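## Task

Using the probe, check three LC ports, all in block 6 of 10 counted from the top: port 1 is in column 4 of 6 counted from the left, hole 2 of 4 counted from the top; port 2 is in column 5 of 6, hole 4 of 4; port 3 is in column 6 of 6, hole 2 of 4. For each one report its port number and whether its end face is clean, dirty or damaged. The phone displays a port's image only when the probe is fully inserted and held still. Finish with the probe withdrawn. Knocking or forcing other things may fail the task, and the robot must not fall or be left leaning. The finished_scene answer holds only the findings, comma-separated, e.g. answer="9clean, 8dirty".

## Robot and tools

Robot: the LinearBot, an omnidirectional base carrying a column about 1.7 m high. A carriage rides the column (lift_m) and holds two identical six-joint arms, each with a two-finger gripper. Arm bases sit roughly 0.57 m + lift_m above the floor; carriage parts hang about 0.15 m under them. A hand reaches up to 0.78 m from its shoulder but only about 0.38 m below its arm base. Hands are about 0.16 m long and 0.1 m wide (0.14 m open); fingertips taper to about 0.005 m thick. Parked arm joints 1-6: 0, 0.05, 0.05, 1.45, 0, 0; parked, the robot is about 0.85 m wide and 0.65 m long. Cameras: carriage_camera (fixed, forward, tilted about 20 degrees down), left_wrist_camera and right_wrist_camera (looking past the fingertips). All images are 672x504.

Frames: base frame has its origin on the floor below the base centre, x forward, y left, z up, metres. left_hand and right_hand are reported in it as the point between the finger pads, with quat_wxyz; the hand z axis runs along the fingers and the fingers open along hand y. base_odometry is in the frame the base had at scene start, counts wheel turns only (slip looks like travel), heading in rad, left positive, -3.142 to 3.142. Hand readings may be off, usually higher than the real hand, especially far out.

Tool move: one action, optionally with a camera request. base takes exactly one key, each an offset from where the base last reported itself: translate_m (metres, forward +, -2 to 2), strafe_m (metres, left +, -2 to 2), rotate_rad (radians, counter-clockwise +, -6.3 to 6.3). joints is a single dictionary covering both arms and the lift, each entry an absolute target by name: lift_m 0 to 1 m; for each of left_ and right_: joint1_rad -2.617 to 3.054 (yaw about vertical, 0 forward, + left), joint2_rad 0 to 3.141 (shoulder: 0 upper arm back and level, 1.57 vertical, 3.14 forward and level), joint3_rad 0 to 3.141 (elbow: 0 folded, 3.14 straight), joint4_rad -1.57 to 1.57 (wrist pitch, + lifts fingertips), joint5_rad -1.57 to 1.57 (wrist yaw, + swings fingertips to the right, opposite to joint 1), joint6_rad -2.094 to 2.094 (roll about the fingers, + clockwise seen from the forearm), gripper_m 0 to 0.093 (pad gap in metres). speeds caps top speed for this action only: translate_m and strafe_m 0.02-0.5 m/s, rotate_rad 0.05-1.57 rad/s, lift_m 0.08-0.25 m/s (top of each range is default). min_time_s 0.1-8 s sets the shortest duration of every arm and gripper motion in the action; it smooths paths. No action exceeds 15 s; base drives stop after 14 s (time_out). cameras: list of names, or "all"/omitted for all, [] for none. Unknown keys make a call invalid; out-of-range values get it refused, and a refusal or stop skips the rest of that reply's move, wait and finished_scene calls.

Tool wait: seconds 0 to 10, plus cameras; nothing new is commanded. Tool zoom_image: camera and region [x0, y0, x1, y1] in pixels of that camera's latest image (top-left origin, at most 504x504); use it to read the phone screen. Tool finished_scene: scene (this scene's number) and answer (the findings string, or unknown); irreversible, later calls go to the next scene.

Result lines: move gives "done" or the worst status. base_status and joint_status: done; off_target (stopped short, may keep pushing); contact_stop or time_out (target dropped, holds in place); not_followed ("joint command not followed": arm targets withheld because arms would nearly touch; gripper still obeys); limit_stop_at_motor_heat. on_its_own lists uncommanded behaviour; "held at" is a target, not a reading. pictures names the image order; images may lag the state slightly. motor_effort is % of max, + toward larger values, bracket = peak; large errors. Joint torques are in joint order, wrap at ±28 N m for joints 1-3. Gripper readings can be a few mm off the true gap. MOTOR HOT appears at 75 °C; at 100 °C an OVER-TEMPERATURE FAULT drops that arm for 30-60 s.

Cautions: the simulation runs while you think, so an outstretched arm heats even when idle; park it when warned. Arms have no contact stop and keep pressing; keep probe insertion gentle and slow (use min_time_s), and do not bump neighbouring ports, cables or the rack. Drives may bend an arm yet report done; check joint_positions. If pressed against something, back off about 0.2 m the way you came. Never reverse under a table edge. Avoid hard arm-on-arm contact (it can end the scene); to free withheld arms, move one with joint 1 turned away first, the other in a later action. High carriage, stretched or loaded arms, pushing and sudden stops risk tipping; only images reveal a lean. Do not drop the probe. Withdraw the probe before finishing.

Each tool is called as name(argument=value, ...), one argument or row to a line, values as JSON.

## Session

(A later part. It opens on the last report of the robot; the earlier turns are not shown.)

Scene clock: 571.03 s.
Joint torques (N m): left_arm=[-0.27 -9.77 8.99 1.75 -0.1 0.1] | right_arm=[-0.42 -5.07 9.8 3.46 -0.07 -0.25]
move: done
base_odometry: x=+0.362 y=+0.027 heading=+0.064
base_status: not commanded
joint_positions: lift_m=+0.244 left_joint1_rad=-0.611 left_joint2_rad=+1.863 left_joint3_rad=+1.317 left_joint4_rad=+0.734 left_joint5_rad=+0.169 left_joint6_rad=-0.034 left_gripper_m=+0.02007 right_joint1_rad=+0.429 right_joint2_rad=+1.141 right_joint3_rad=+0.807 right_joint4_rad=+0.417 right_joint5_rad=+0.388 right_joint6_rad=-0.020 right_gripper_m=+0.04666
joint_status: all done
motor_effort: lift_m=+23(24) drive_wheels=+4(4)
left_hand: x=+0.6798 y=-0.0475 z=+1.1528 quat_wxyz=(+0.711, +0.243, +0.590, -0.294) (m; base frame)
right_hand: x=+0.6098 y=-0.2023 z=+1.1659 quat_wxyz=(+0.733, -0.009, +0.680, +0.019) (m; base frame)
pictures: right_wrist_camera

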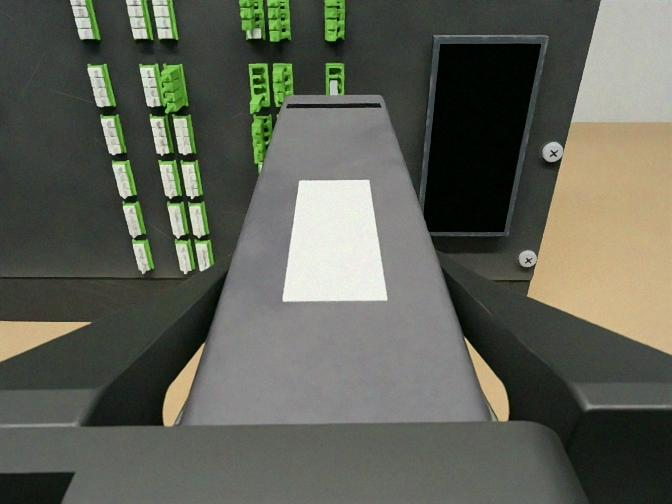

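move(
  joints={"right_joint5_rad": 0.3772},
  cameras=["right_wrist_camera"],
)

zoom_image(
  camera="right_wrist_camera",
  region=[322, 66, 352, 96],
)

Scene clock: 575.60 s.
Joint torques (N m): left_arm=[0.2 -9.73 8.83 1.64 -0.06 0.11] | right_arm=[-0.55 -5.07 9.91 3.39 -0.07 -0.27]
move: done
base_odometry: x=+0.362 y=+0.027 heading=+0.064
base_status: not commanded
joint_positions: lift_m=+0.244 left_joint1_rad=-0.611 left_joint2_rad=+1.863 left_joint3_rad=+1.317 left_joint4_rad=+0.734 left_joint5_rad=+0.169 left_joint6_rad=-0.034 left_gripper_m=+0.02007 right_joint1_rad=+0.429 right_joint2_rad=+1.141 right_joint3_rad=+0.807 right_joint4_rad=+0.417 right_joint5_rad=+0.387 right_joint6_rad=-0.020 right_gripper_m=+0.04666
joint_status: all done
motor_effort: lift_m=+21(24) drive_wheels=+3(5)
left_hand: x=+0.6798 y=-0.0475 z=+1.1528 quat_wxyz=(+0.711, +0.243, +0.590, -0.294) (m; base frame)
right_hand: x=+0.6097 y=-0.2021 z=+1.1659 quat_wxyz=(+0.733, -0.010, +0.680, +0.019) (m; base frame)
pictures: right_wrist_camera

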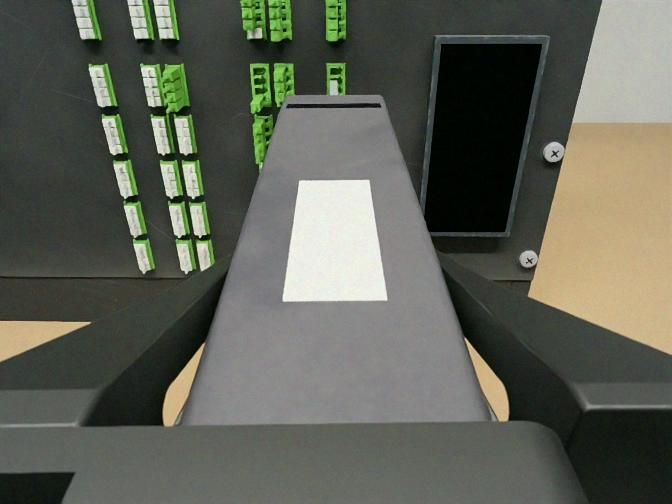

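Scaled by 16.800 from the camera's 672x504 image, which has a finer 960x720 frame.

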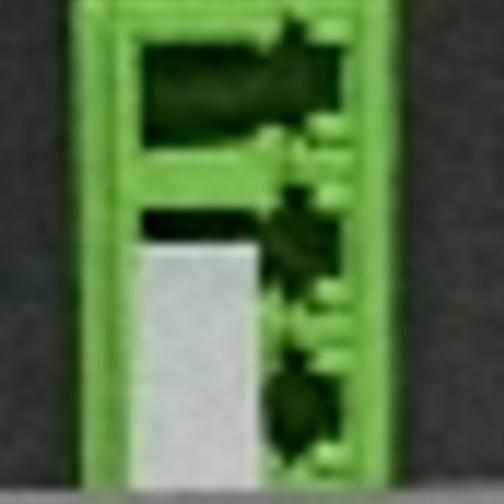

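move(
  base={"translate_m": 0.001},
  speeds={"translate_m": 0.02},
  cameras=["right_wrist_camera"],
)

zoom_image(
  camera="right_wrist_camera",
  region=[322, 66, 352, 96],
)

Scene clock: 578.50 s.
Joint torques (N m): left_arm=[-0.38 -9.84 8.94 1.8 -0.12 0.1] | right_arm=[-0.36 -5.05 9.92 3.47 0 -0.3]
move: done
base_odometry: x=+0.363 y=+0.027 heading=+0.064
base_status: done
joint_positions: lift_m=+0.244 left_joint1_rad=-0.611 left_joint2_rad=+1.863 left_joint3_rad=+1.317 left_joint4_rad=+0.734 left_joint5_rad=+0.169 left_joint6_rad=-0.034 left_gripper_m=+0.02007 right_joint1_rad=+0.429 right_joint2_rad=+1.141 right_joint3_rad=+0.807 right_joint4_rad=+0.417 right_joint5_rad=+0.386 right_joint6_rad=-0.020 right_gripper_m=+0.04666
joint_status: not commanded
motor_effort: lift_m=+21(25) drive_wheels=+4(8)
left_hand: x=+0.6798 y=-0.0475 z=+1.1528 quat_wxyz=(+0.711, +0.243, +0.590, -0.294) (m; base frame)
right_hand: x=+0.6097 y=-0.2020 z=+1.1659 quat_wxyz=(+0.733, -0.010, +0.680, +0.019) (m; base frame)
pictures: right_wrist_camera

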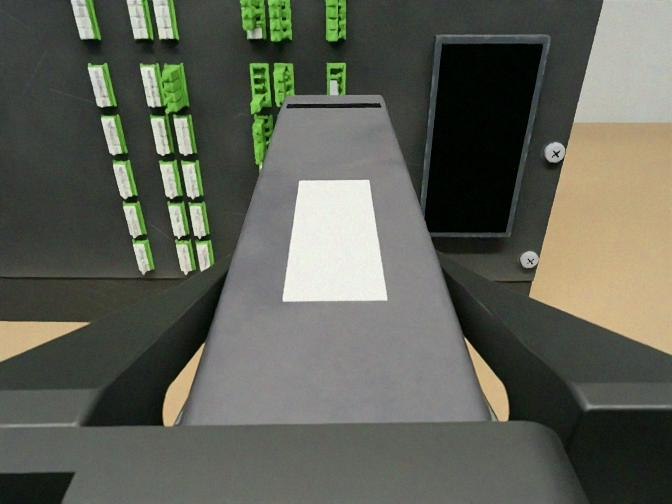

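Scaled by 16.800 from the camera's 672x504 image, which has a finer 960x720 frame.

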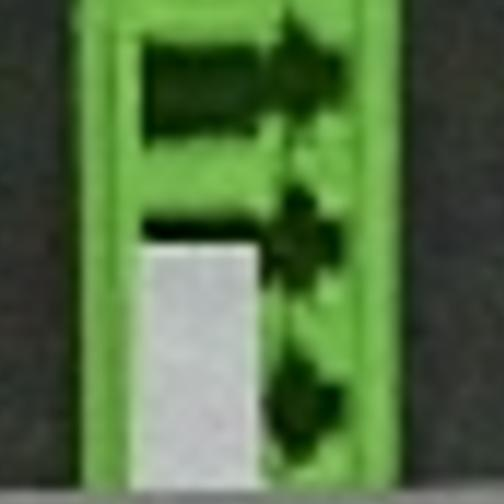

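move(
  joints={"right_joint5_rad": 0.3965},
  cameras=["right_wrist_camera"],
)

zoom_image(
  camera="right_wrist_camera",
  region=[322, 66, 352, 96],
)

Scene clock: 581.57 s.
Joint torques (N m): left_arm=[-0.01 -9.68 9.09 1.73 -0.15 0.12] | right_arm=[-0.49 -5.11 9.58 3.39 0.15 -0.31]
move: done
base_odometry: x=+0.363 y=+0.027 heading=+0.064
base_status: not commanded
joint_positions: lift_m=+0.244 left_joint1_rad=-0.611 left_joint2_rad=+1.863 left_joint3_rad=+1.317 left_joint4_rad=+0.734 left_joint5_rad=+0.169 left_joint6_rad=-0.034 left_gripper_m=+0.02007 right_joint1_rad=+0.429 right_joint2_rad=+1.141 right_joint3_rad=+0.807 right_joint4_rad=+0.417 right_joint5_rad=+0.388 right_joint6_rad=-0.020 right_gripper_m=+0.04666
joint_status: all done
motor_effort: lift_m=+22(24) drive_wheels=+0(4)
left_hand: x=+0.6798 y=-0.0475 z=+1.1528 quat_wxyz=(+0.711, +0.243, +0.590, -0.294) (m; base frame)
right_hand: x=+0.6098 y=-0.2023 z=+1.1659 quat_wxyz=(+0.733, -0.009, +0.680, +0.019) (m; base frame)
pictures: right_wrist_camera

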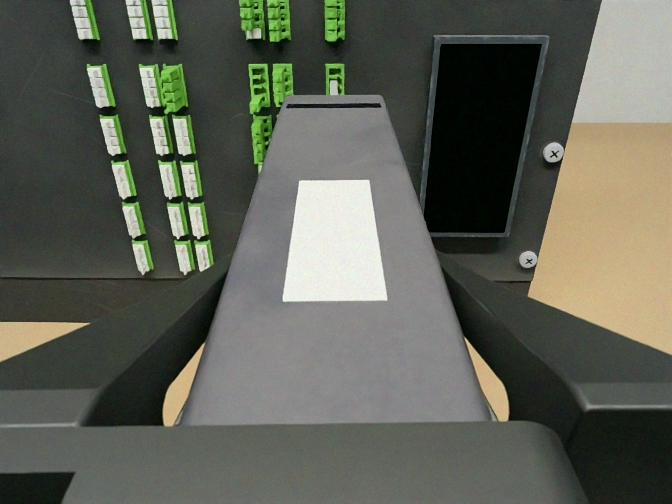

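Scaled by 16.800 from the camera's 672x504 image, which has a finer 960x720 frame.

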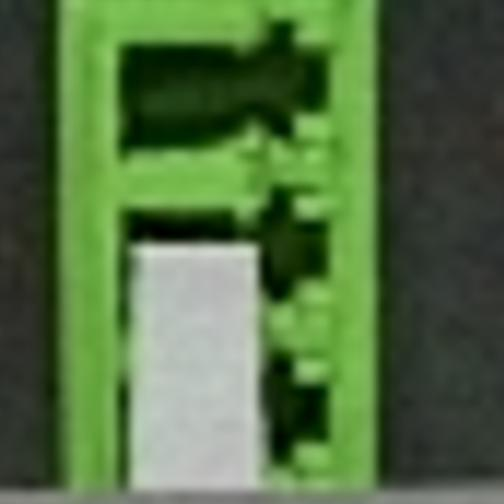

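move(
  joints={"right_joint5_rad": 0.3776},
  cameras=["right_wrist_camera"],
)

zoom_image(
  camera="right_wrist_camera",
  region=[322, 66, 352, 96],
)

Scene clock: 586.13 s.
Joint torques (N m): left_arm=[0.08 -9.66 9.14 1.67 -0.13 0.15] | right_arm=[-0.2 -5.23 9.77 3.47 -0.06 -0.33]
move: done
base_odometry: x=+0.363 y=+0.027 heading=+0.064
base_status: not commanded
joint_positions: lift_m=+0.244 left_joint1_rad=-0.611 left_joint2_rad=+1.863 left_joint3_rad=+1.317 left_joint4_rad=+0.734 left_joint5_rad=+0.169 left_joint6_rad=-0.034 left_gripper_m=+0.02007 right_joint1_rad=+0.429 right_joint2_rad=+1.141 right_joint3_rad=+0.807 right_joint4_rad=+0.417 right_joint5_rad=+0.388 right_joint6_rad=-0.020 right_gripper_m=+0.04666
joint_status: all done
motor_effort: lift_m=+23(25) drive_wheels=+1(5)
left_hand: x=+0.6798 y=-0.0475 z=+1.1528 quat_wxyz=(+0.711, +0.243, +0.590, -0.294) (m; base frame)
right_hand: x=+0.6098 y=-0.2021 z=+1.1659 quat_wxyz=(+0.733, -0.010, +0.680, +0.019) (m; base frame)
pictures: right_wrist_camera

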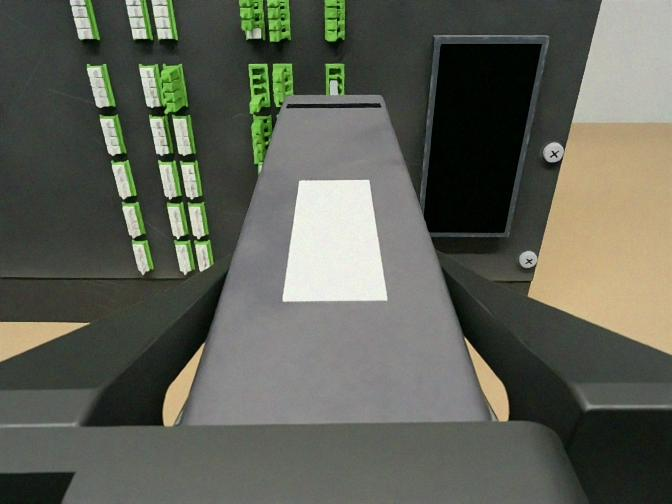

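Scaled by 16.800 from the camera's 672x504 image, which has a finer 960x720 frame.

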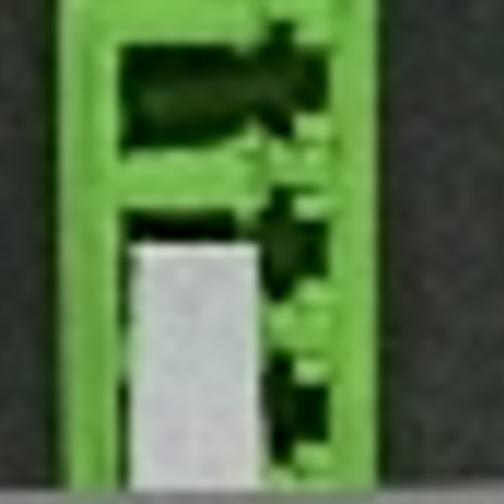

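move(
  joints={"right_joint5_rad": 0.377},
  cameras=["right_wrist_camera"],
)

zoom_image(
  camera="right_wrist_camera",
  region=[322, 66, 352, 96],
)

Scene clock: 589.37 s.
Joint torques (N m): left_arm=[-0.08 -9.68 8.92 1.71 -0.11 0.11] | right_arm=[-0.39 -5.16 9.85 3.44 -0.03 -0.32]
move: done
base_odometry: x=+0.363 y=+0.027 heading=+0.064
base_status: not commanded
joint_positions: lift_m=+0.244 left_joint1_rad=-0.611 left_joint2_rad=+1.863 left_joint3_rad=+1.317 left_joint4_rad=+0.734 left_joint5_rad=+0.169 left_joint6_rad=-0.034 left_gripper_m=+0.02007 right_joint1_rad=+0.429 right_joint2_rad=+1.141 right_joint3_rad=+0.807 right_joint4_rad=+0.417 right_joint5_rad=+0.386 right_joint6_rad=-0.020 right_gripper_m=+0.04666
joint_status: all done
motor_effort: lift_m=+23(23) drive_wheels=+2(3)
left_hand: x=+0.6798 y=-0.0475 z=+1.1528 quat_wxyz=(+0.711, +0.243, +0.590, -0.294) (m; base frame)
right_hand: x=+0.6097 y=-0.2020 z=+1.1659 quat_wxyz=(+0.733, -0.010, +0.680, +0.019) (m; base frame)
pictures: right_wrist_camera

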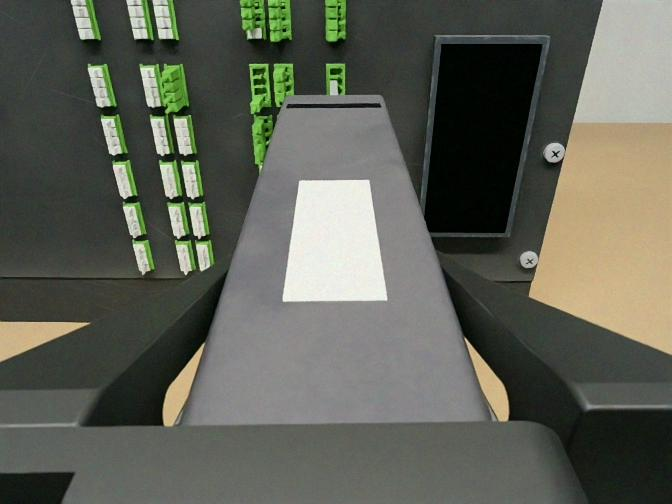

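Scaled by 16.800 from the camera's 672x504 image, which has a finer 960x720 frame.

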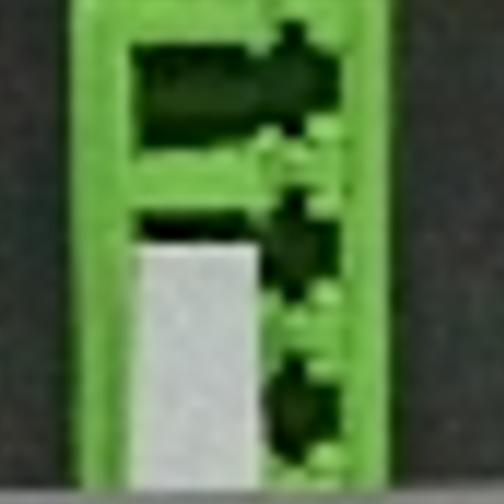

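move(
  base={"translate_m": 0.0008},
  speeds={"translate_m": 0.02},
  cameras=["right_wrist_camera"],
)

zoom_image(
  camera="right_wrist_camera",
  region=[322, 66, 352, 96],
)

Scene clock: 592.70 s.
Joint torques (N m): left_arm=[-0.13 -9.72 8.91 1.71 -0.12 0.05] | right_arm=[-0.59 -5.38 9.61 3.43 -0.04 -0.32]
move: done
base_odometry: x=+0.364 y=+0.027 heading=+0.064
base_status: done
joint_positions: lift_m=+0.244 left_joint1_rad=-0.611 left_joint2_rad=+1.863 left_joint3_rad=+1.317 left_joint4_rad=+0.734 left_joint5_rad=+0.169 left_joint6_rad=-0.034 left_gripper_m=+0.02007 right_joint1_rad=+0.429 right_joint2_rad=+1.141 right_joint3_rad=+0.807 right_joint4_rad=+0.417 right_joint5_rad=+0.386 right_joint6_rad=-0.020 right_gripper_m=+0.04666
joint_status: not commanded
motor_effort: lift_m=+23(25) drive_wheels=+1(7)
left_hand: x=+0.6798 y=-0.0475 z=+1.1528 quat_wxyz=(+0.711, +0.243, +0.590, -0.294) (m; base frame)
right_hand: x=+0.6097 y=-0.2018 z=+1.1660 quat_wxyz=(+0.733, -0.010, +0.679, +0.020) (m; base frame)
pictures: right_wrist_camera

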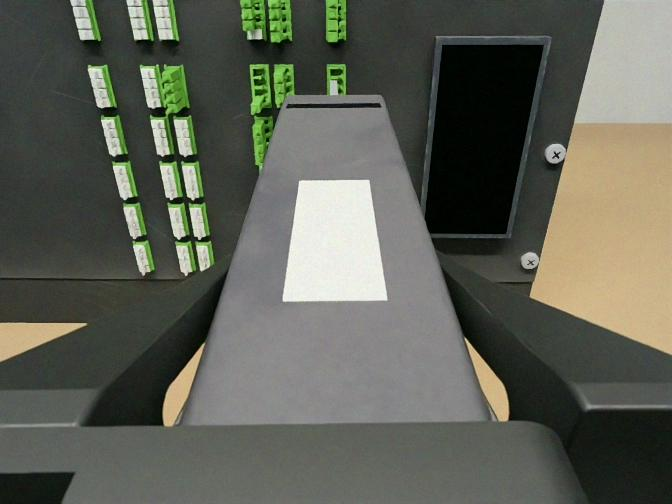

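Scaled by 16.800 from the camera's 672x504 image, which has a finer 960x720 frame.

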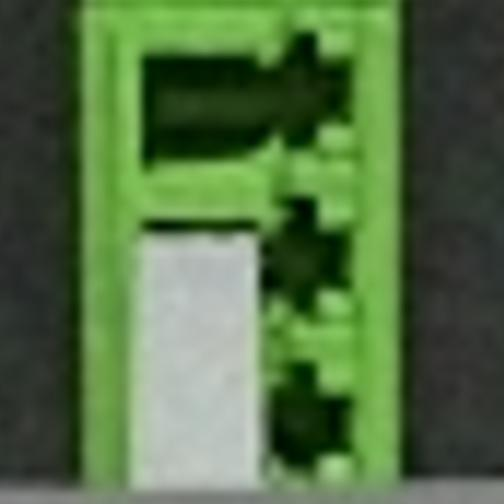

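move(
  base={"translate_m": 0.0015},
  speeds={"translate_m": 0.02},
  cameras=["right_wrist_camera", "left_wrist_camera"],
)

zoom_image(
  camera="right_wrist_camera",
  region=[322, 66, 352, 96],
)

zoom_image(
  camera="left_wrist_camera",
  region=[346, 78, 376, 108],
)

Scene clock: 597.97 s.
Joint torques (N m): left_arm=[-0.16 -9.69 9.05 1.7 -0.11 0.09] | right_arm=[-0.4 -5.26 9.85 3.37 -0.03 -0.28]
move: done
base_odometry: x=+0.366 y=+0.027 heading=+0.064
base_status: done
joint_positions: lift_m=+0.244 left_joint1_rad=-0.611 left_joint2_rad=+1.863 left_joint3_rad=+1.317 left_joint4_rad=+0.734 left_joint5_rad=+0.169 left_joint6_rad=-0.034 left_gripper_m=+0.02007 right_joint1_rad=+0.429 right_joint2_rad=+1.141 right_joint3_rad=+0.807 right_joint4_rad=+0.418 right_joint5_rad=+0.384 right_joint6_rad=-0.020 right_gripper_m=+0.04666
joint_status: not commanded
motor_effort: lift_m=+23(24) drive_wheels=+4(7)
left_hand: x=+0.6799 y=-0.0474 z=+1.1528 quat_wxyz=(+0.711, +0.243, +0.590, -0.294) (m; base frame)
right_hand: x=+0.6097 y=-0.2015 z=+1.1663 quat_wxyz=(+0.734, -0.011, +0.679, +0.020) (m; base frame)
pictures: left_wrist_camera, right_wrist_camera

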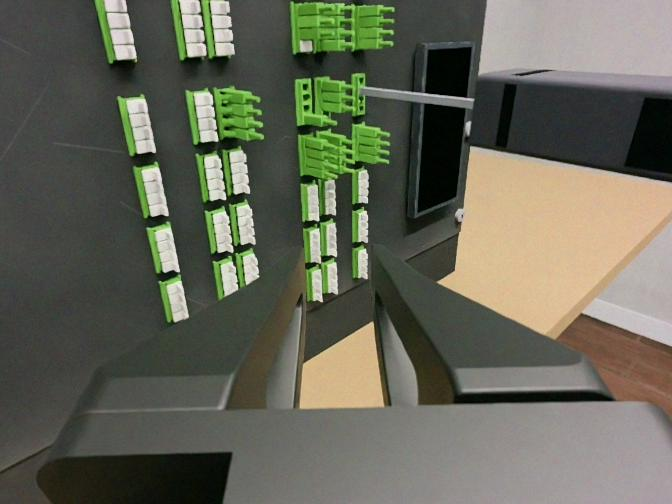

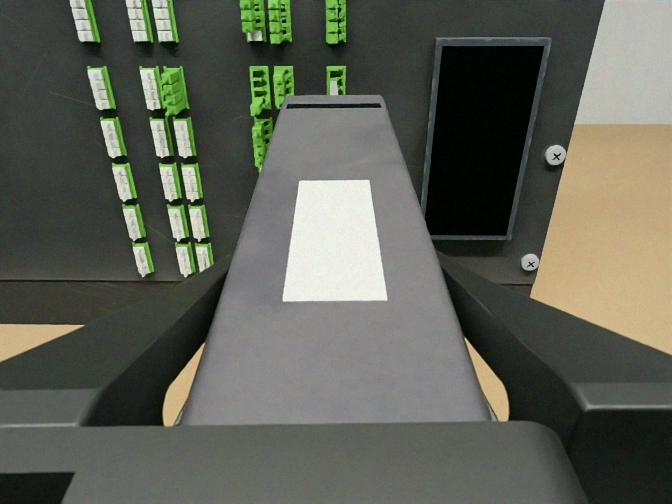

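Scaled by 16.800 from the camera's 672x504 image, which has a finer 960x720 frame.

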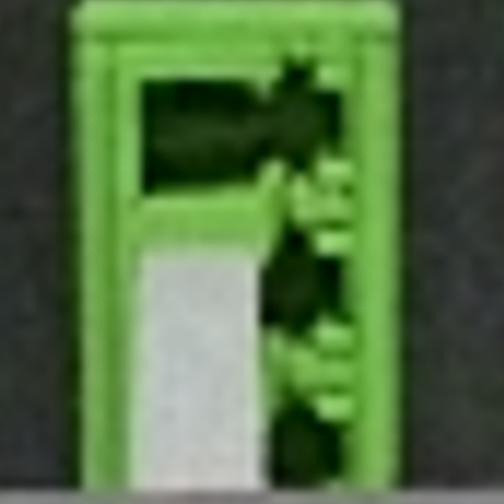

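Scaled by 16.800 from the camera's 672x504 image, which has a finer 960x720 frame.

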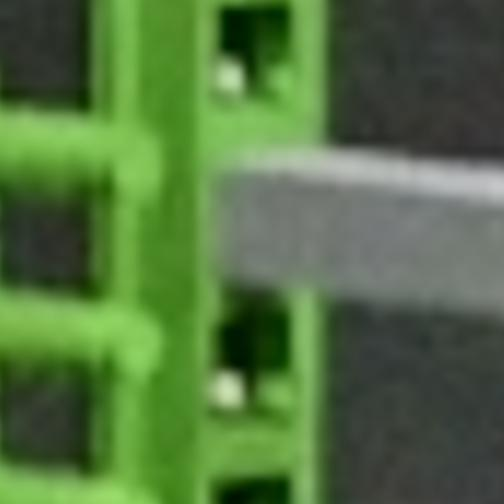

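move(
  joints={"lift_m": 0.2435},
  speeds={"lift_m": 0.08},
  cameras=["right_wrist_camera", "left_wrist_camera"],
)

zoom_image(
  camera="right_wrist_camera",
  region=[322, 66, 352, 96],
)

zoom_image(
  camera="left_wrist_camera",
  region=[346, 78, 376, 108],
)

Scene clock: 616.17 s.
Joint torques (N m): left_arm=[-0.24 -9.62 9.02 1.65 -0.15 0.1] | right_arm=[-0.38 -5.11 9.94 3.42 -0.02 -0.29]
move: done
base_odometry: x=+0.366 y=+0.027 heading=+0.064
base_status: not commanded
joint_positions: lift_m=+0.244 left_joint1_rad=-0.611 left_joint2_rad=+1.863 left_joint3_rad=+1.317 left_joint4_rad=+0.734 left_joint5_rad=+0.169 left_joint6_rad=-0.034 left_gripper_m=+0.02007 right_joint1_rad=+0.429 right_joint2_rad=+1.141 right_joint3_rad=+0.807 right_joint4_rad=+0.418 right_joint5_rad=+0.384 right_joint6_rad=-0.020 right_gripper_m=+0.04666
joint_status: all done
motor_effort: lift_m=+18(21) drive_wheels=+2(5)
left_hand: x=+0.6799 y=-0.0474 z=+1.1527 quat_wxyz=(+0.711, +0.243, +0.590, -0.294) (m; base frame)
right_hand: x=+0.6097 y=-0.2015 z=+1.1661 quat_wxyz=(+0.734, -0.011, +0.679, +0.020) (m; base frame)
pictures: left_wrist_camera, right_wrist_camera

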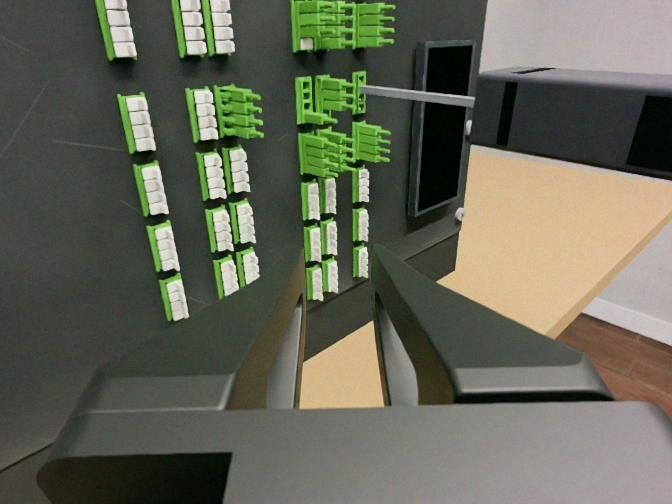

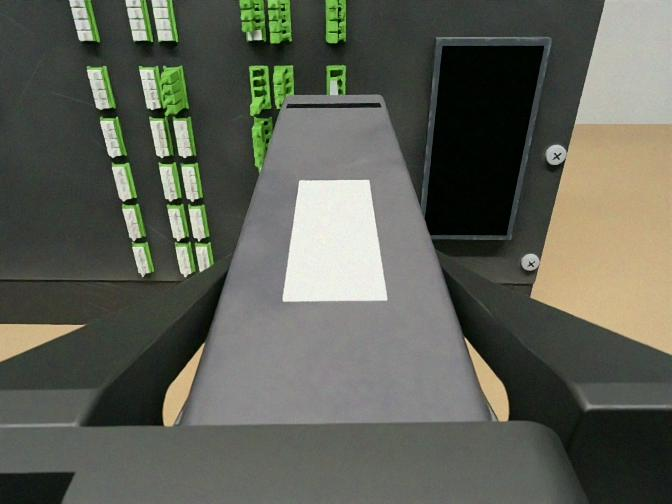

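Scaled by 16.800 from the camera's 672x504 image, which has a finer 960x720 frame.

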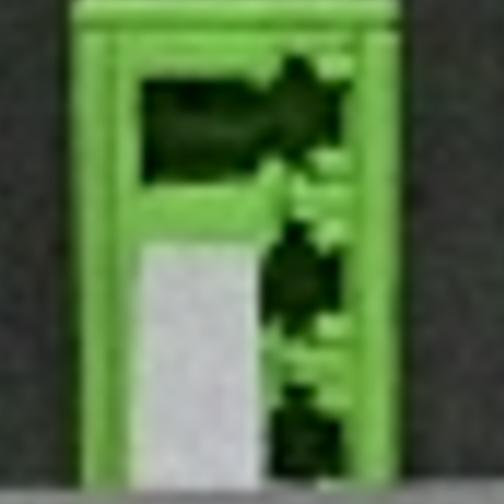

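Scaled by 16.800 from the camera's 672x504 image, which has a finer 960x720 frame.

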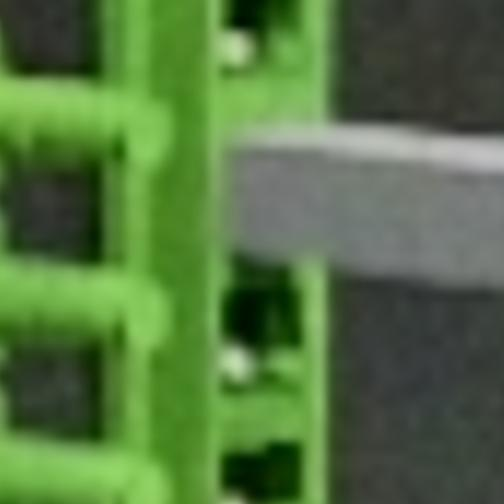

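zoom_image(
  camera="left_wrist_camera",
  region=[336, 66, 386, 126],
)

Scaled by 8.400 from the camera's 672x504 image, which has a finer 960x720 frame.

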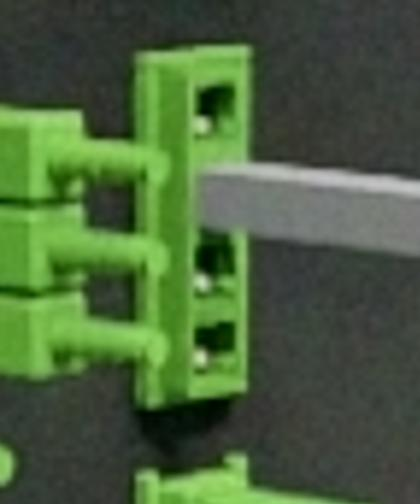

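move(
  base={"translate_m": 0.0015},
  speeds={"translate_m": 0.02},
  cameras=["right_wrist_camera", "left_wrist_camera"],
)

zoom_image(
  camera="right_wrist_camera",
  region=[322, 66, 352, 96],
)

zoom_image(
  camera="left_wrist_camera",
  region=[346, 78, 376, 108],
)

Scene clock: 655.73 s.
Joint torques (N m): left_arm=[-0.2 -9.83 8.76 1.66 -0.07 0.15] | right_arm=[-0.36 -5.01 10.02 3.43 0.05 -0.29]
move: done
base_odometry: x=+0.367 y=+0.027 heading=+0.064
base_status: done
joint_positions: lift_m=+0.244 left_joint1_rad=-0.611 left_joint2_rad=+1.863 left_joint3_rad=+1.317 left_joint4_rad=+0.734 left_joint5_rad=+0.169 left_joint6_rad=-0.034 left_gripper_m=+0.02007 right_joint1_rad=+0.429 right_joint2_rad=+1.141 right_joint3_rad=+0.807 right_joint4_rad=+0.419 right_joint5_rad=+0.384 right_joint6_rad=-0.020 right_gripper_m=+0.04666
joint_status: not commanded
motor_effort: lift_m=+19(21) drive_wheels=+1(7)
left_hand: x=+0.6799 y=-0.0474 z=+1.1526 quat_wxyz=(+0.711, +0.243, +0.591, -0.294) (m; base frame)
right_hand: x=+0.6097 y=-0.2015 z=+1.1662 quat_wxyz=(+0.734, -0.011, +0.679, +0.020) (m; base frame)
pictures: left_wrist_camera, right_wrist_camera

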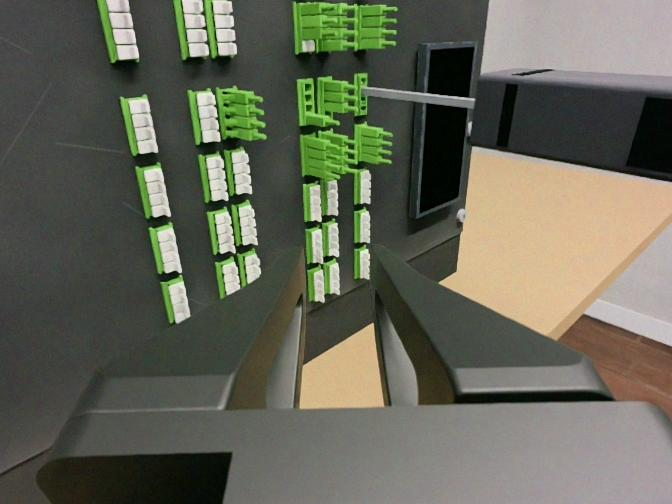

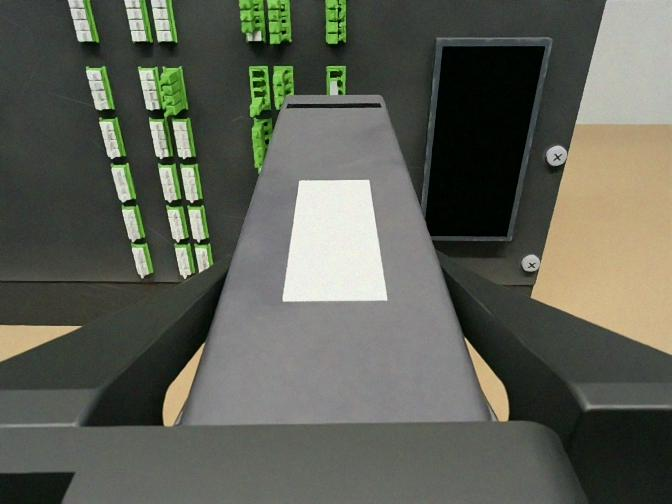

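Scaled by 16.800 from the camera's 672x504 image, which has a finer 960x720 frame.

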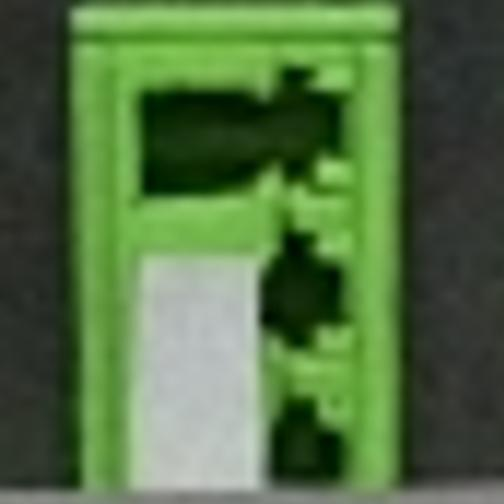

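Scaled by 16.800 from the camera's 672x504 image, which has a finer 960x720 frame.

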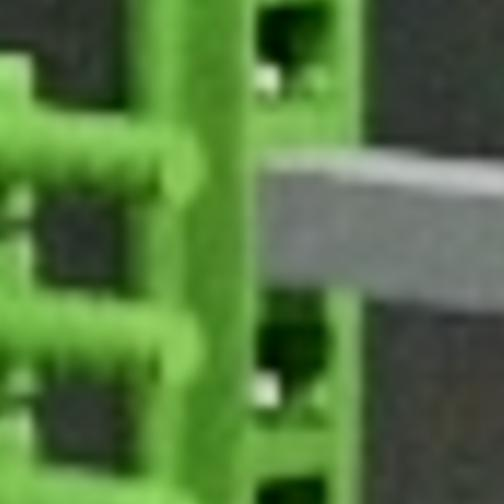

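move(
  base={"translate_m": 0.003},
  speeds={"translate_m": 0.02},
  cameras=["right_wrist_camera"],
)

zoom_image(
  camera="right_wrist_camera",
  region=[322, 66, 352, 96],
)

Scene clock: 661.47 s.
Joint torques (N m): left_arm=[-0.16 -9.98 9.09 1.63 -0.1 0.12] | right_arm=[-0.4 -5.08 9.89 3.39 0.04 -0.3]
move: done
base_odometry: x=+0.370 y=+0.027 heading=+0.064
base_status: done
joint_positions: lift_m=+0.244 left_joint1_rad=-0.611 left_joint2_rad=+1.863 left_joint3_rad=+1.317 left_joint4_rad=+0.734 left_joint5_rad=+0.169 left_joint6_rad=-0.034 left_gripper_m=+0.02007 right_joint1_rad=+0.429 right_joint2_rad=+1.141 right_joint3_rad=+0.807 right_joint4_rad=+0.419 right_joint5_rad=+0.382 right_joint6_rad=-0.020 right_gripper_m=+0.04666
joint_status: not commanded
motor_effort: lift_m=+19(21) drive_wheels=+1(8)
left_hand: x=+0.6800 y=-0.0472 z=+1.1527 quat_wxyz=(+0.711, +0.243, +0.591, -0.294) (m; base frame)
right_hand: x=+0.6097 y=-0.2012 z=+1.1662 quat_wxyz=(+0.734, -0.012, +0.679, +0.021) (m; base frame)
pictures: right_wrist_camera

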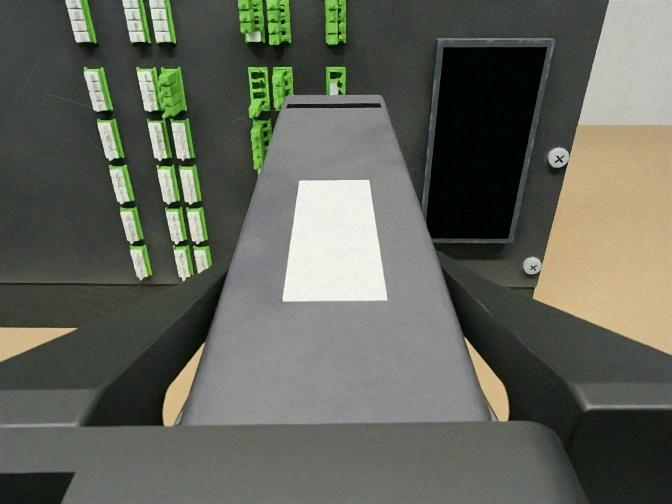

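Scaled by 16.800 from the camera's 672x504 image, which has a finer 960x720 frame.

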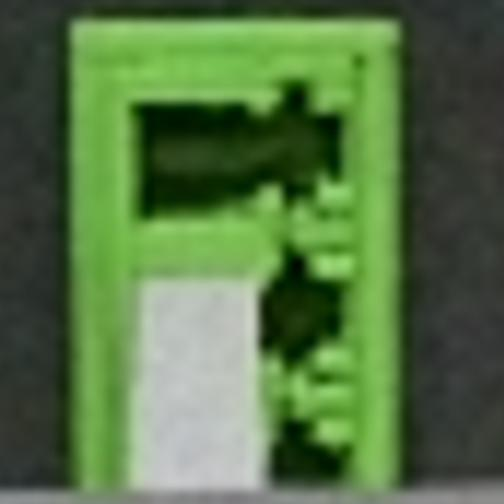

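move(
  base={"translate_m": 0.003},
  speeds={"translate_m": 0.02},
  cameras=[],
)

move(
  base={"translate_m": 0.003},
  speeds={"translate_m": 0.02},
  cameras=["right_wrist_camera"],
)

zoom_image(
  camera="right_wrist_camera",
  region=[322, 66, 352, 96],
)

Scene clock: 667.27 s.
Joint torques (N m): left_arm=[-0.2 -9.73 8.9 1.74 -0.1 0.09] | right_arm=[-0.47 -4.33 9.8 3.53 -0.04 -0.27]
move: done
base_odometry: x=+0.373 y=+0.027 heading=+0.064
base_status: done
joint_positions: lift_m=+0.244 left_joint1_rad=-0.611 left_joint2_rad=+1.863 left_joint3_rad=+1.317 left_joint4_rad=+0.734 left_joint5_rad=+0.169 left_joint6_rad=-0.034 left_gripper_m=+0.02007 right_joint1_rad=+0.429 right_joint2_rad=+1.134 right_joint3_rad=+0.806 right_joint4_rad=+0.413 right_joint5_rad=+0.388 right_joint6_rad=-0.020 right_gripper_m=+0.04666
joint_status: not commanded
motor_effort: lift_m=+17(21) drive_wheels=+0(9)
left_hand: x=+0.6800 y=-0.0472 z=+1.1527 quat_wxyz=(+0.711, +0.243, +0.591, -0.294) (m; base frame)
right_hand: x=+0.6082 y=-0.2027 z=+1.1672 quat_wxyz=(+0.734, -0.009, +0.679, +0.019) (m; base frame)
pictures: none
No camera images: "cameras" was empty.

Scene clock: 667.80 s.
Joint torques (N m): left_arm=[-0.27 -9.84 9.05 1.65 -0.09 0.12] | right_arm=[-0.68 -3.25 9.88 3.68 -0.07 -0.25]
move: done
base_odometry: x=+0.376 y=+0.027 heading=+0.064
base_status: done
joint_positions: lift_m=+0.244 left_joint1_rad=-0.610 left_joint2_rad=+1.863 left_joint3_rad=+1.317 left_joint4_rad=+0.734 left_joint5_rad=+0.169 left_joint6_rad=-0.034 left_gripper_m=+0.02007 right_joint1_rad=+0.431 right_joint2_rad=+1.123 right_joint3_rad=+0.806 right_joint4_rad=+0.399 right_joint5_rad=+0.388 right_joint6_rad=-0.020 right_gripper_m=+0.04666
joint_status: not commanded
motor_effort: lift_m=+20(21) drive_wheels=+3(10)
left_hand: x=+0.6803 y=-0.0468 z=+1.1527 quat_wxyz=(+0.711, +0.243, +0.591, -0.294) (m; base frame)
right_hand: x=+0.6060 y=-0.2029 z=+1.1679 quat_wxyz=(+0.733, -0.011, +0.680, +0.020) (m; base frame)
pictures: right_wrist_camera

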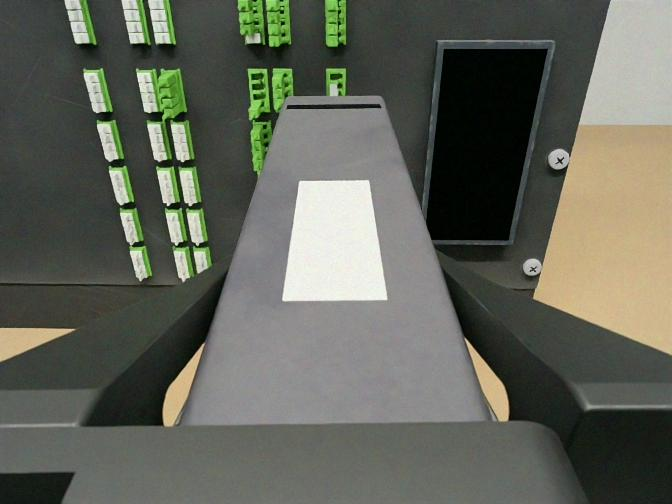

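Scaled by 16.800 from the camera's 672x504 image, which has a finer 960x720 frame.

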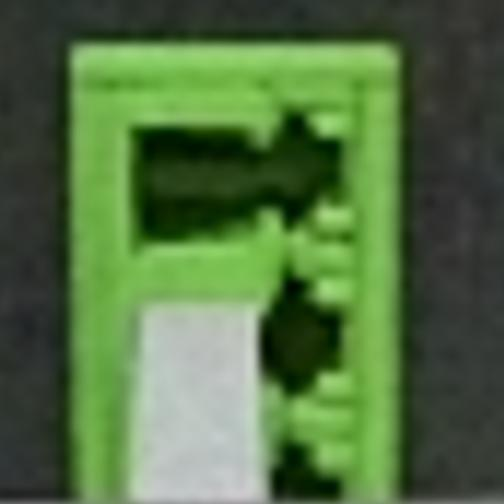

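move(
  base={"translate_m": -0.006},
  speeds={"translate_m": 0.02},
  cameras=["right_wrist_camera", "left_wrist_camera"],
)

zoom_image(
  camera="right_wrist_camera",
  region=[322, 66, 352, 96],
)

zoom_image(
  camera="left_wrist_camera",
  region=[346, 78, 376, 108],
)

Scene clock: 674.30 s.
Joint torques (N m): left_arm=[-0.06 -9.77 8.85 1.74 -0.13 0.11] | right_arm=[-0.29 -5.46 9.95 3.39 0.01 -0.26]
move: done
base_odometry: x=+0.370 y=+0.027 heading=+0.064
base_status: done
joint_positions: lift_m=+0.244 left_joint1_rad=-0.610 left_joint2_rad=+1.863 left_joint3_rad=+1.317 left_joint4_rad=+0.734 left_joint5_rad=+0.169 left_joint6_rad=-0.034 left_gripper_m=+0.02007 right_joint1_rad=+0.426 right_joint2_rad=+1.145 right_joint3_rad=+0.806 right_joint4_rad=+0.424 right_joint5_rad=+0.378 right_joint6_rad=-0.020 right_gripper_m=+0.04666
joint_status: not commanded
motor_effort: lift_m=+21(21) drive_wheels=-1(4)
left_hand: x=+0.6803 y=-0.0468 z=+1.1527 quat_wxyz=(+0.711, +0.243, +0.591, -0.294) (m; base frame)
right_hand: x=+0.6105 y=-0.2011 z=+1.1659 quat_wxyz=(+0.734, -0.012, +0.678, +0.022) (m; base frame)
pictures: left_wrist_camera, right_wrist_camera

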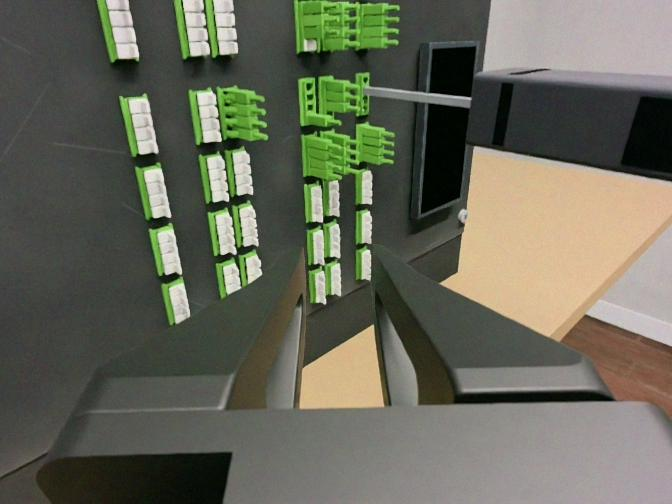

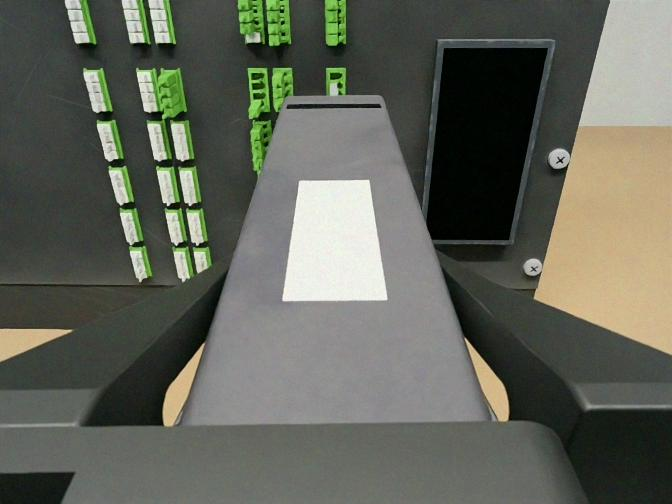

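Scaled by 16.800 from the camera's 672x504 image, which has a finer 960x720 frame.

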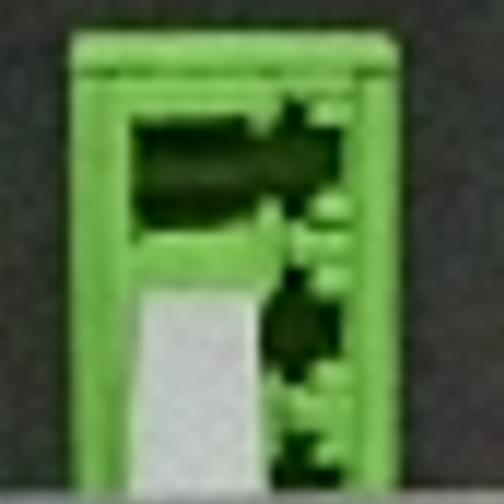

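Scaled by 16.800 from the camera's 672x504 image, which has a finer 960x720 frame.

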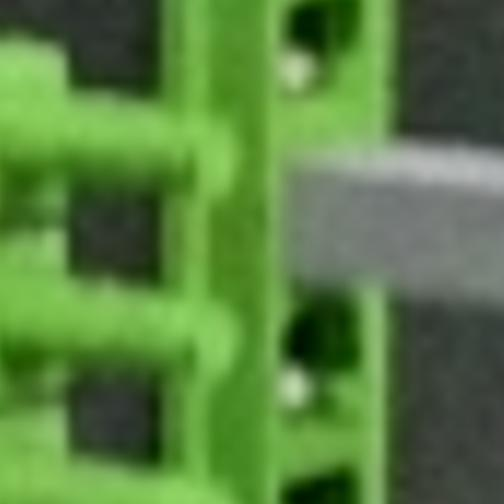

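move(
  joints={"lift_m": 0.2443},
  speeds={"lift_m": 0.08},
  cameras=["right_wrist_camera", "left_wrist_camera"],
)

zoom_image(
  camera="right_wrist_camera",
  region=[322, 66, 352, 96],
)

zoom_image(
  camera="left_wrist_camera",
  region=[346, 78, 376, 108],
)

Scene clock: 684.23 s.
Joint torques (N m): left_arm=[-0.27 -9.92 9.32 1.71 -0.1 0.1] | right_arm=[-0.05 -5.19 9.95 3.36 0 -0.32]
move: done
base_odometry: x=+0.370 y=+0.027 heading=+0.064
base_status: not commanded
joint_positions: lift_m=+0.244 left_joint1_rad=-0.610 left_joint2_rad=+1.863 left_joint3_rad=+1.317 left_joint4_rad=+0.734 left_joint5_rad=+0.169 left_joint6_rad=-0.034 left_gripper_m=+0.02007 right_joint1_rad=+0.426 right_joint2_rad=+1.145 right_joint3_rad=+0.806 right_joint4_rad=+0.424 right_joint5_rad=+0.378 right_joint6_rad=-0.020 right_gripper_m=+0.04666
joint_status: all done
motor_effort: lift_m=+23(25) drive_wheels=+2(2)
left_hand: x=+0.6803 y=-0.0468 z=+1.1531 quat_wxyz=(+0.711, +0.243, +0.591, -0.294) (m; base frame)
right_hand: x=+0.6105 y=-0.2011 z=+1.1663 quat_wxyz=(+0.734, -0.012, +0.678, +0.022) (m; base frame)
pictures: left_wrist_camera, right_wrist_camera

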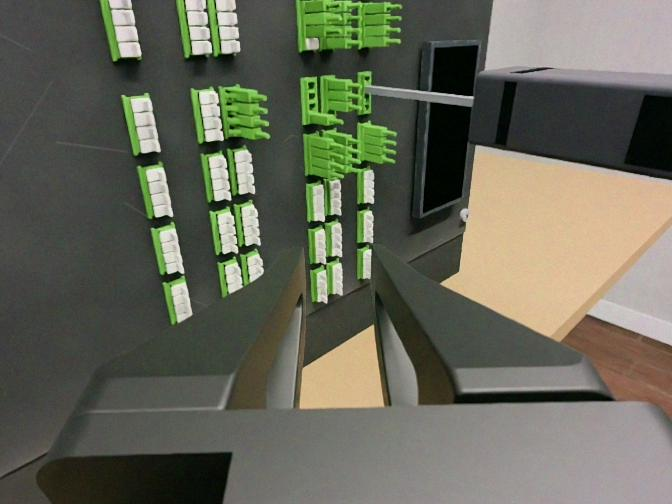

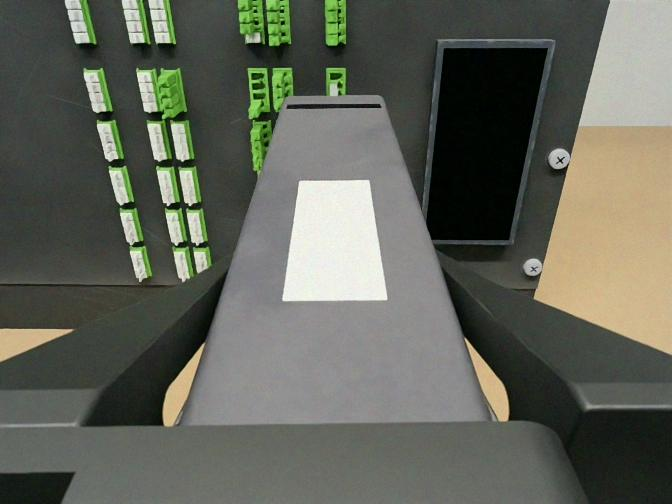

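Scaled by 16.800 from the camera's 672x504 image, which has a finer 960x720 frame.

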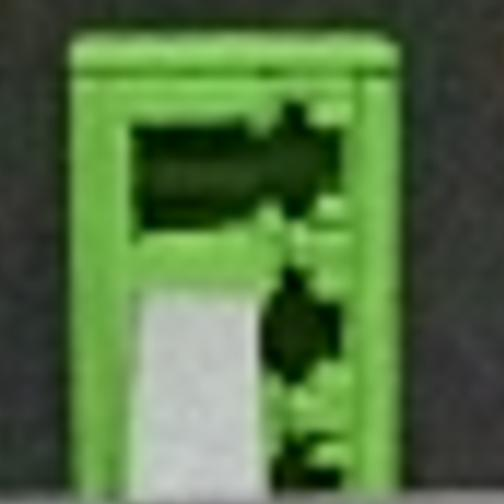

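Scaled by 16.800 from the camera's 672x504 image, which has a finer 960x720 frame.

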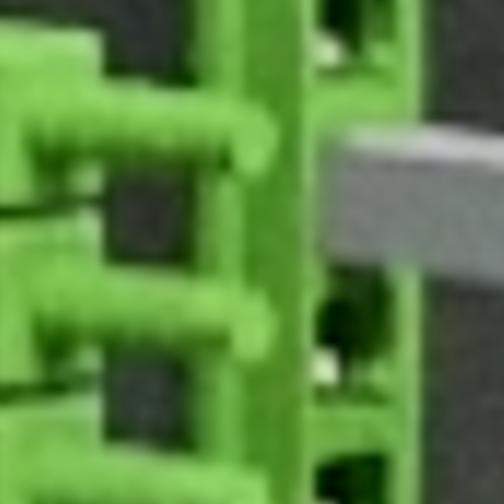

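move(
  base={"translate_m": -0.003},
  speeds={"translate_m": 0.02},
  cameras=[],
)

move(
  joints={"right_joint5_rad": 0.3955, "lift_m": 0.2439},
  cameras=["right_wrist_camera"],
)

zoom_image(
  camera="right_wrist_camera",
  region=[322, 66, 352, 96],
)

Scene clock: 716.07 s.
Joint torques (N m): left_arm=[-0.09 -9.96 8.83 1.71 -0.11 0.15] | right_arm=[0.35 -6.52 9.89 3.23 0.05 -0.31]
move: done
base_odometry: x=+0.367 y=+0.027 heading=+0.064
base_status: done
joint_positions: lift_m=+0.244 left_joint1_rad=-0.610 left_joint2_rad=+1.863 left_joint3_rad=+1.317 left_joint4_rad=+0.734 left_joint5_rad=+0.169 left_joint6_rad=-0.034 left_gripper_m=+0.02007 right_joint1_rad=+0.421 right_joint2_rad=+1.155 right_joint3_rad=+0.806 right_joint4_rad=+0.437 right_joint5_rad=+0.373 right_joint6_rad=-0.020 right_gripper_m=+0.04666
joint_status: not commanded
motor_effort: lift_m=+21(24) drive_wheels=+3(5)
left_hand: x=+0.6802 y=-0.0470 z=+1.1531 quat_wxyz=(+0.711, +0.243, +0.591, -0.294) (m; base frame)
right_hand: x=+0.6130 y=-0.2014 z=+1.1655 quat_wxyz=(+0.735, -0.012, +0.677, +0.022) (m; base frame)
pictures: none
No camera images: "cameras" was empty.

Scene clock: 716.40 s.
Joint torques (N m): left_arm=[-0.25 -9.65 8.98 1.7 -0.11 0.09] | right_arm=[0.34 -6.52 9.99 3.17 0.31 -0.27]
move: done
base_odometry: x=+0.367 y=+0.027 heading=+0.064
base_status: not commanded
joint_positions: lift_m=+0.244 left_joint1_rad=-0.610 left_joint2_rad=+1.863 left_joint3_rad=+1.317 left_joint4_rad=+0.734 left_joint5_rad=+0.169 left_joint6_rad=-0.034 left_gripper_m=+0.02007 right_joint1_rad=+0.421 right_joint2_rad=+1.155 right_joint3_rad=+0.806 right_joint4_rad=+0.437 right_joint5_rad=+0.373 right_joint6_rad=-0.020 right_gripper_m=+0.04666
joint_status: all done
motor_effort: lift_m=+20(20) drive_wheels=+1(2)
left_hand: x=+0.6802 y=-0.0470 z=+1.1531 quat_wxyz=(+0.711, +0.243, +0.591, -0.294) (m; base frame)
right_hand: x=+0.6130 y=-0.2015 z=+1.1655 quat_wxyz=(+0.735, -0.012, +0.677, +0.021) (m; base frame)
pictures: right_wrist_camera

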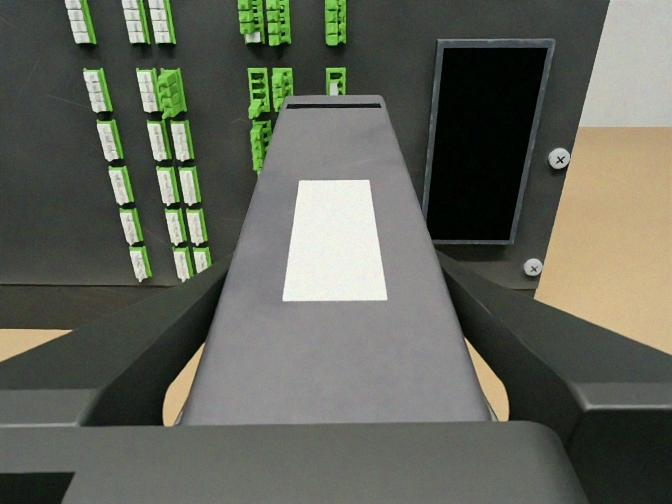

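Scaled by 16.800 from the camera's 672x504 image, which has a finer 960x720 frame.

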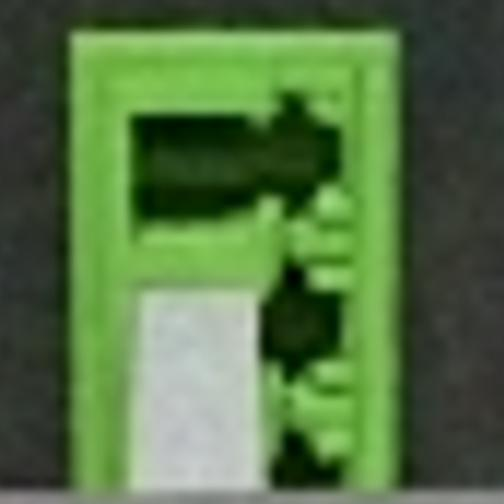

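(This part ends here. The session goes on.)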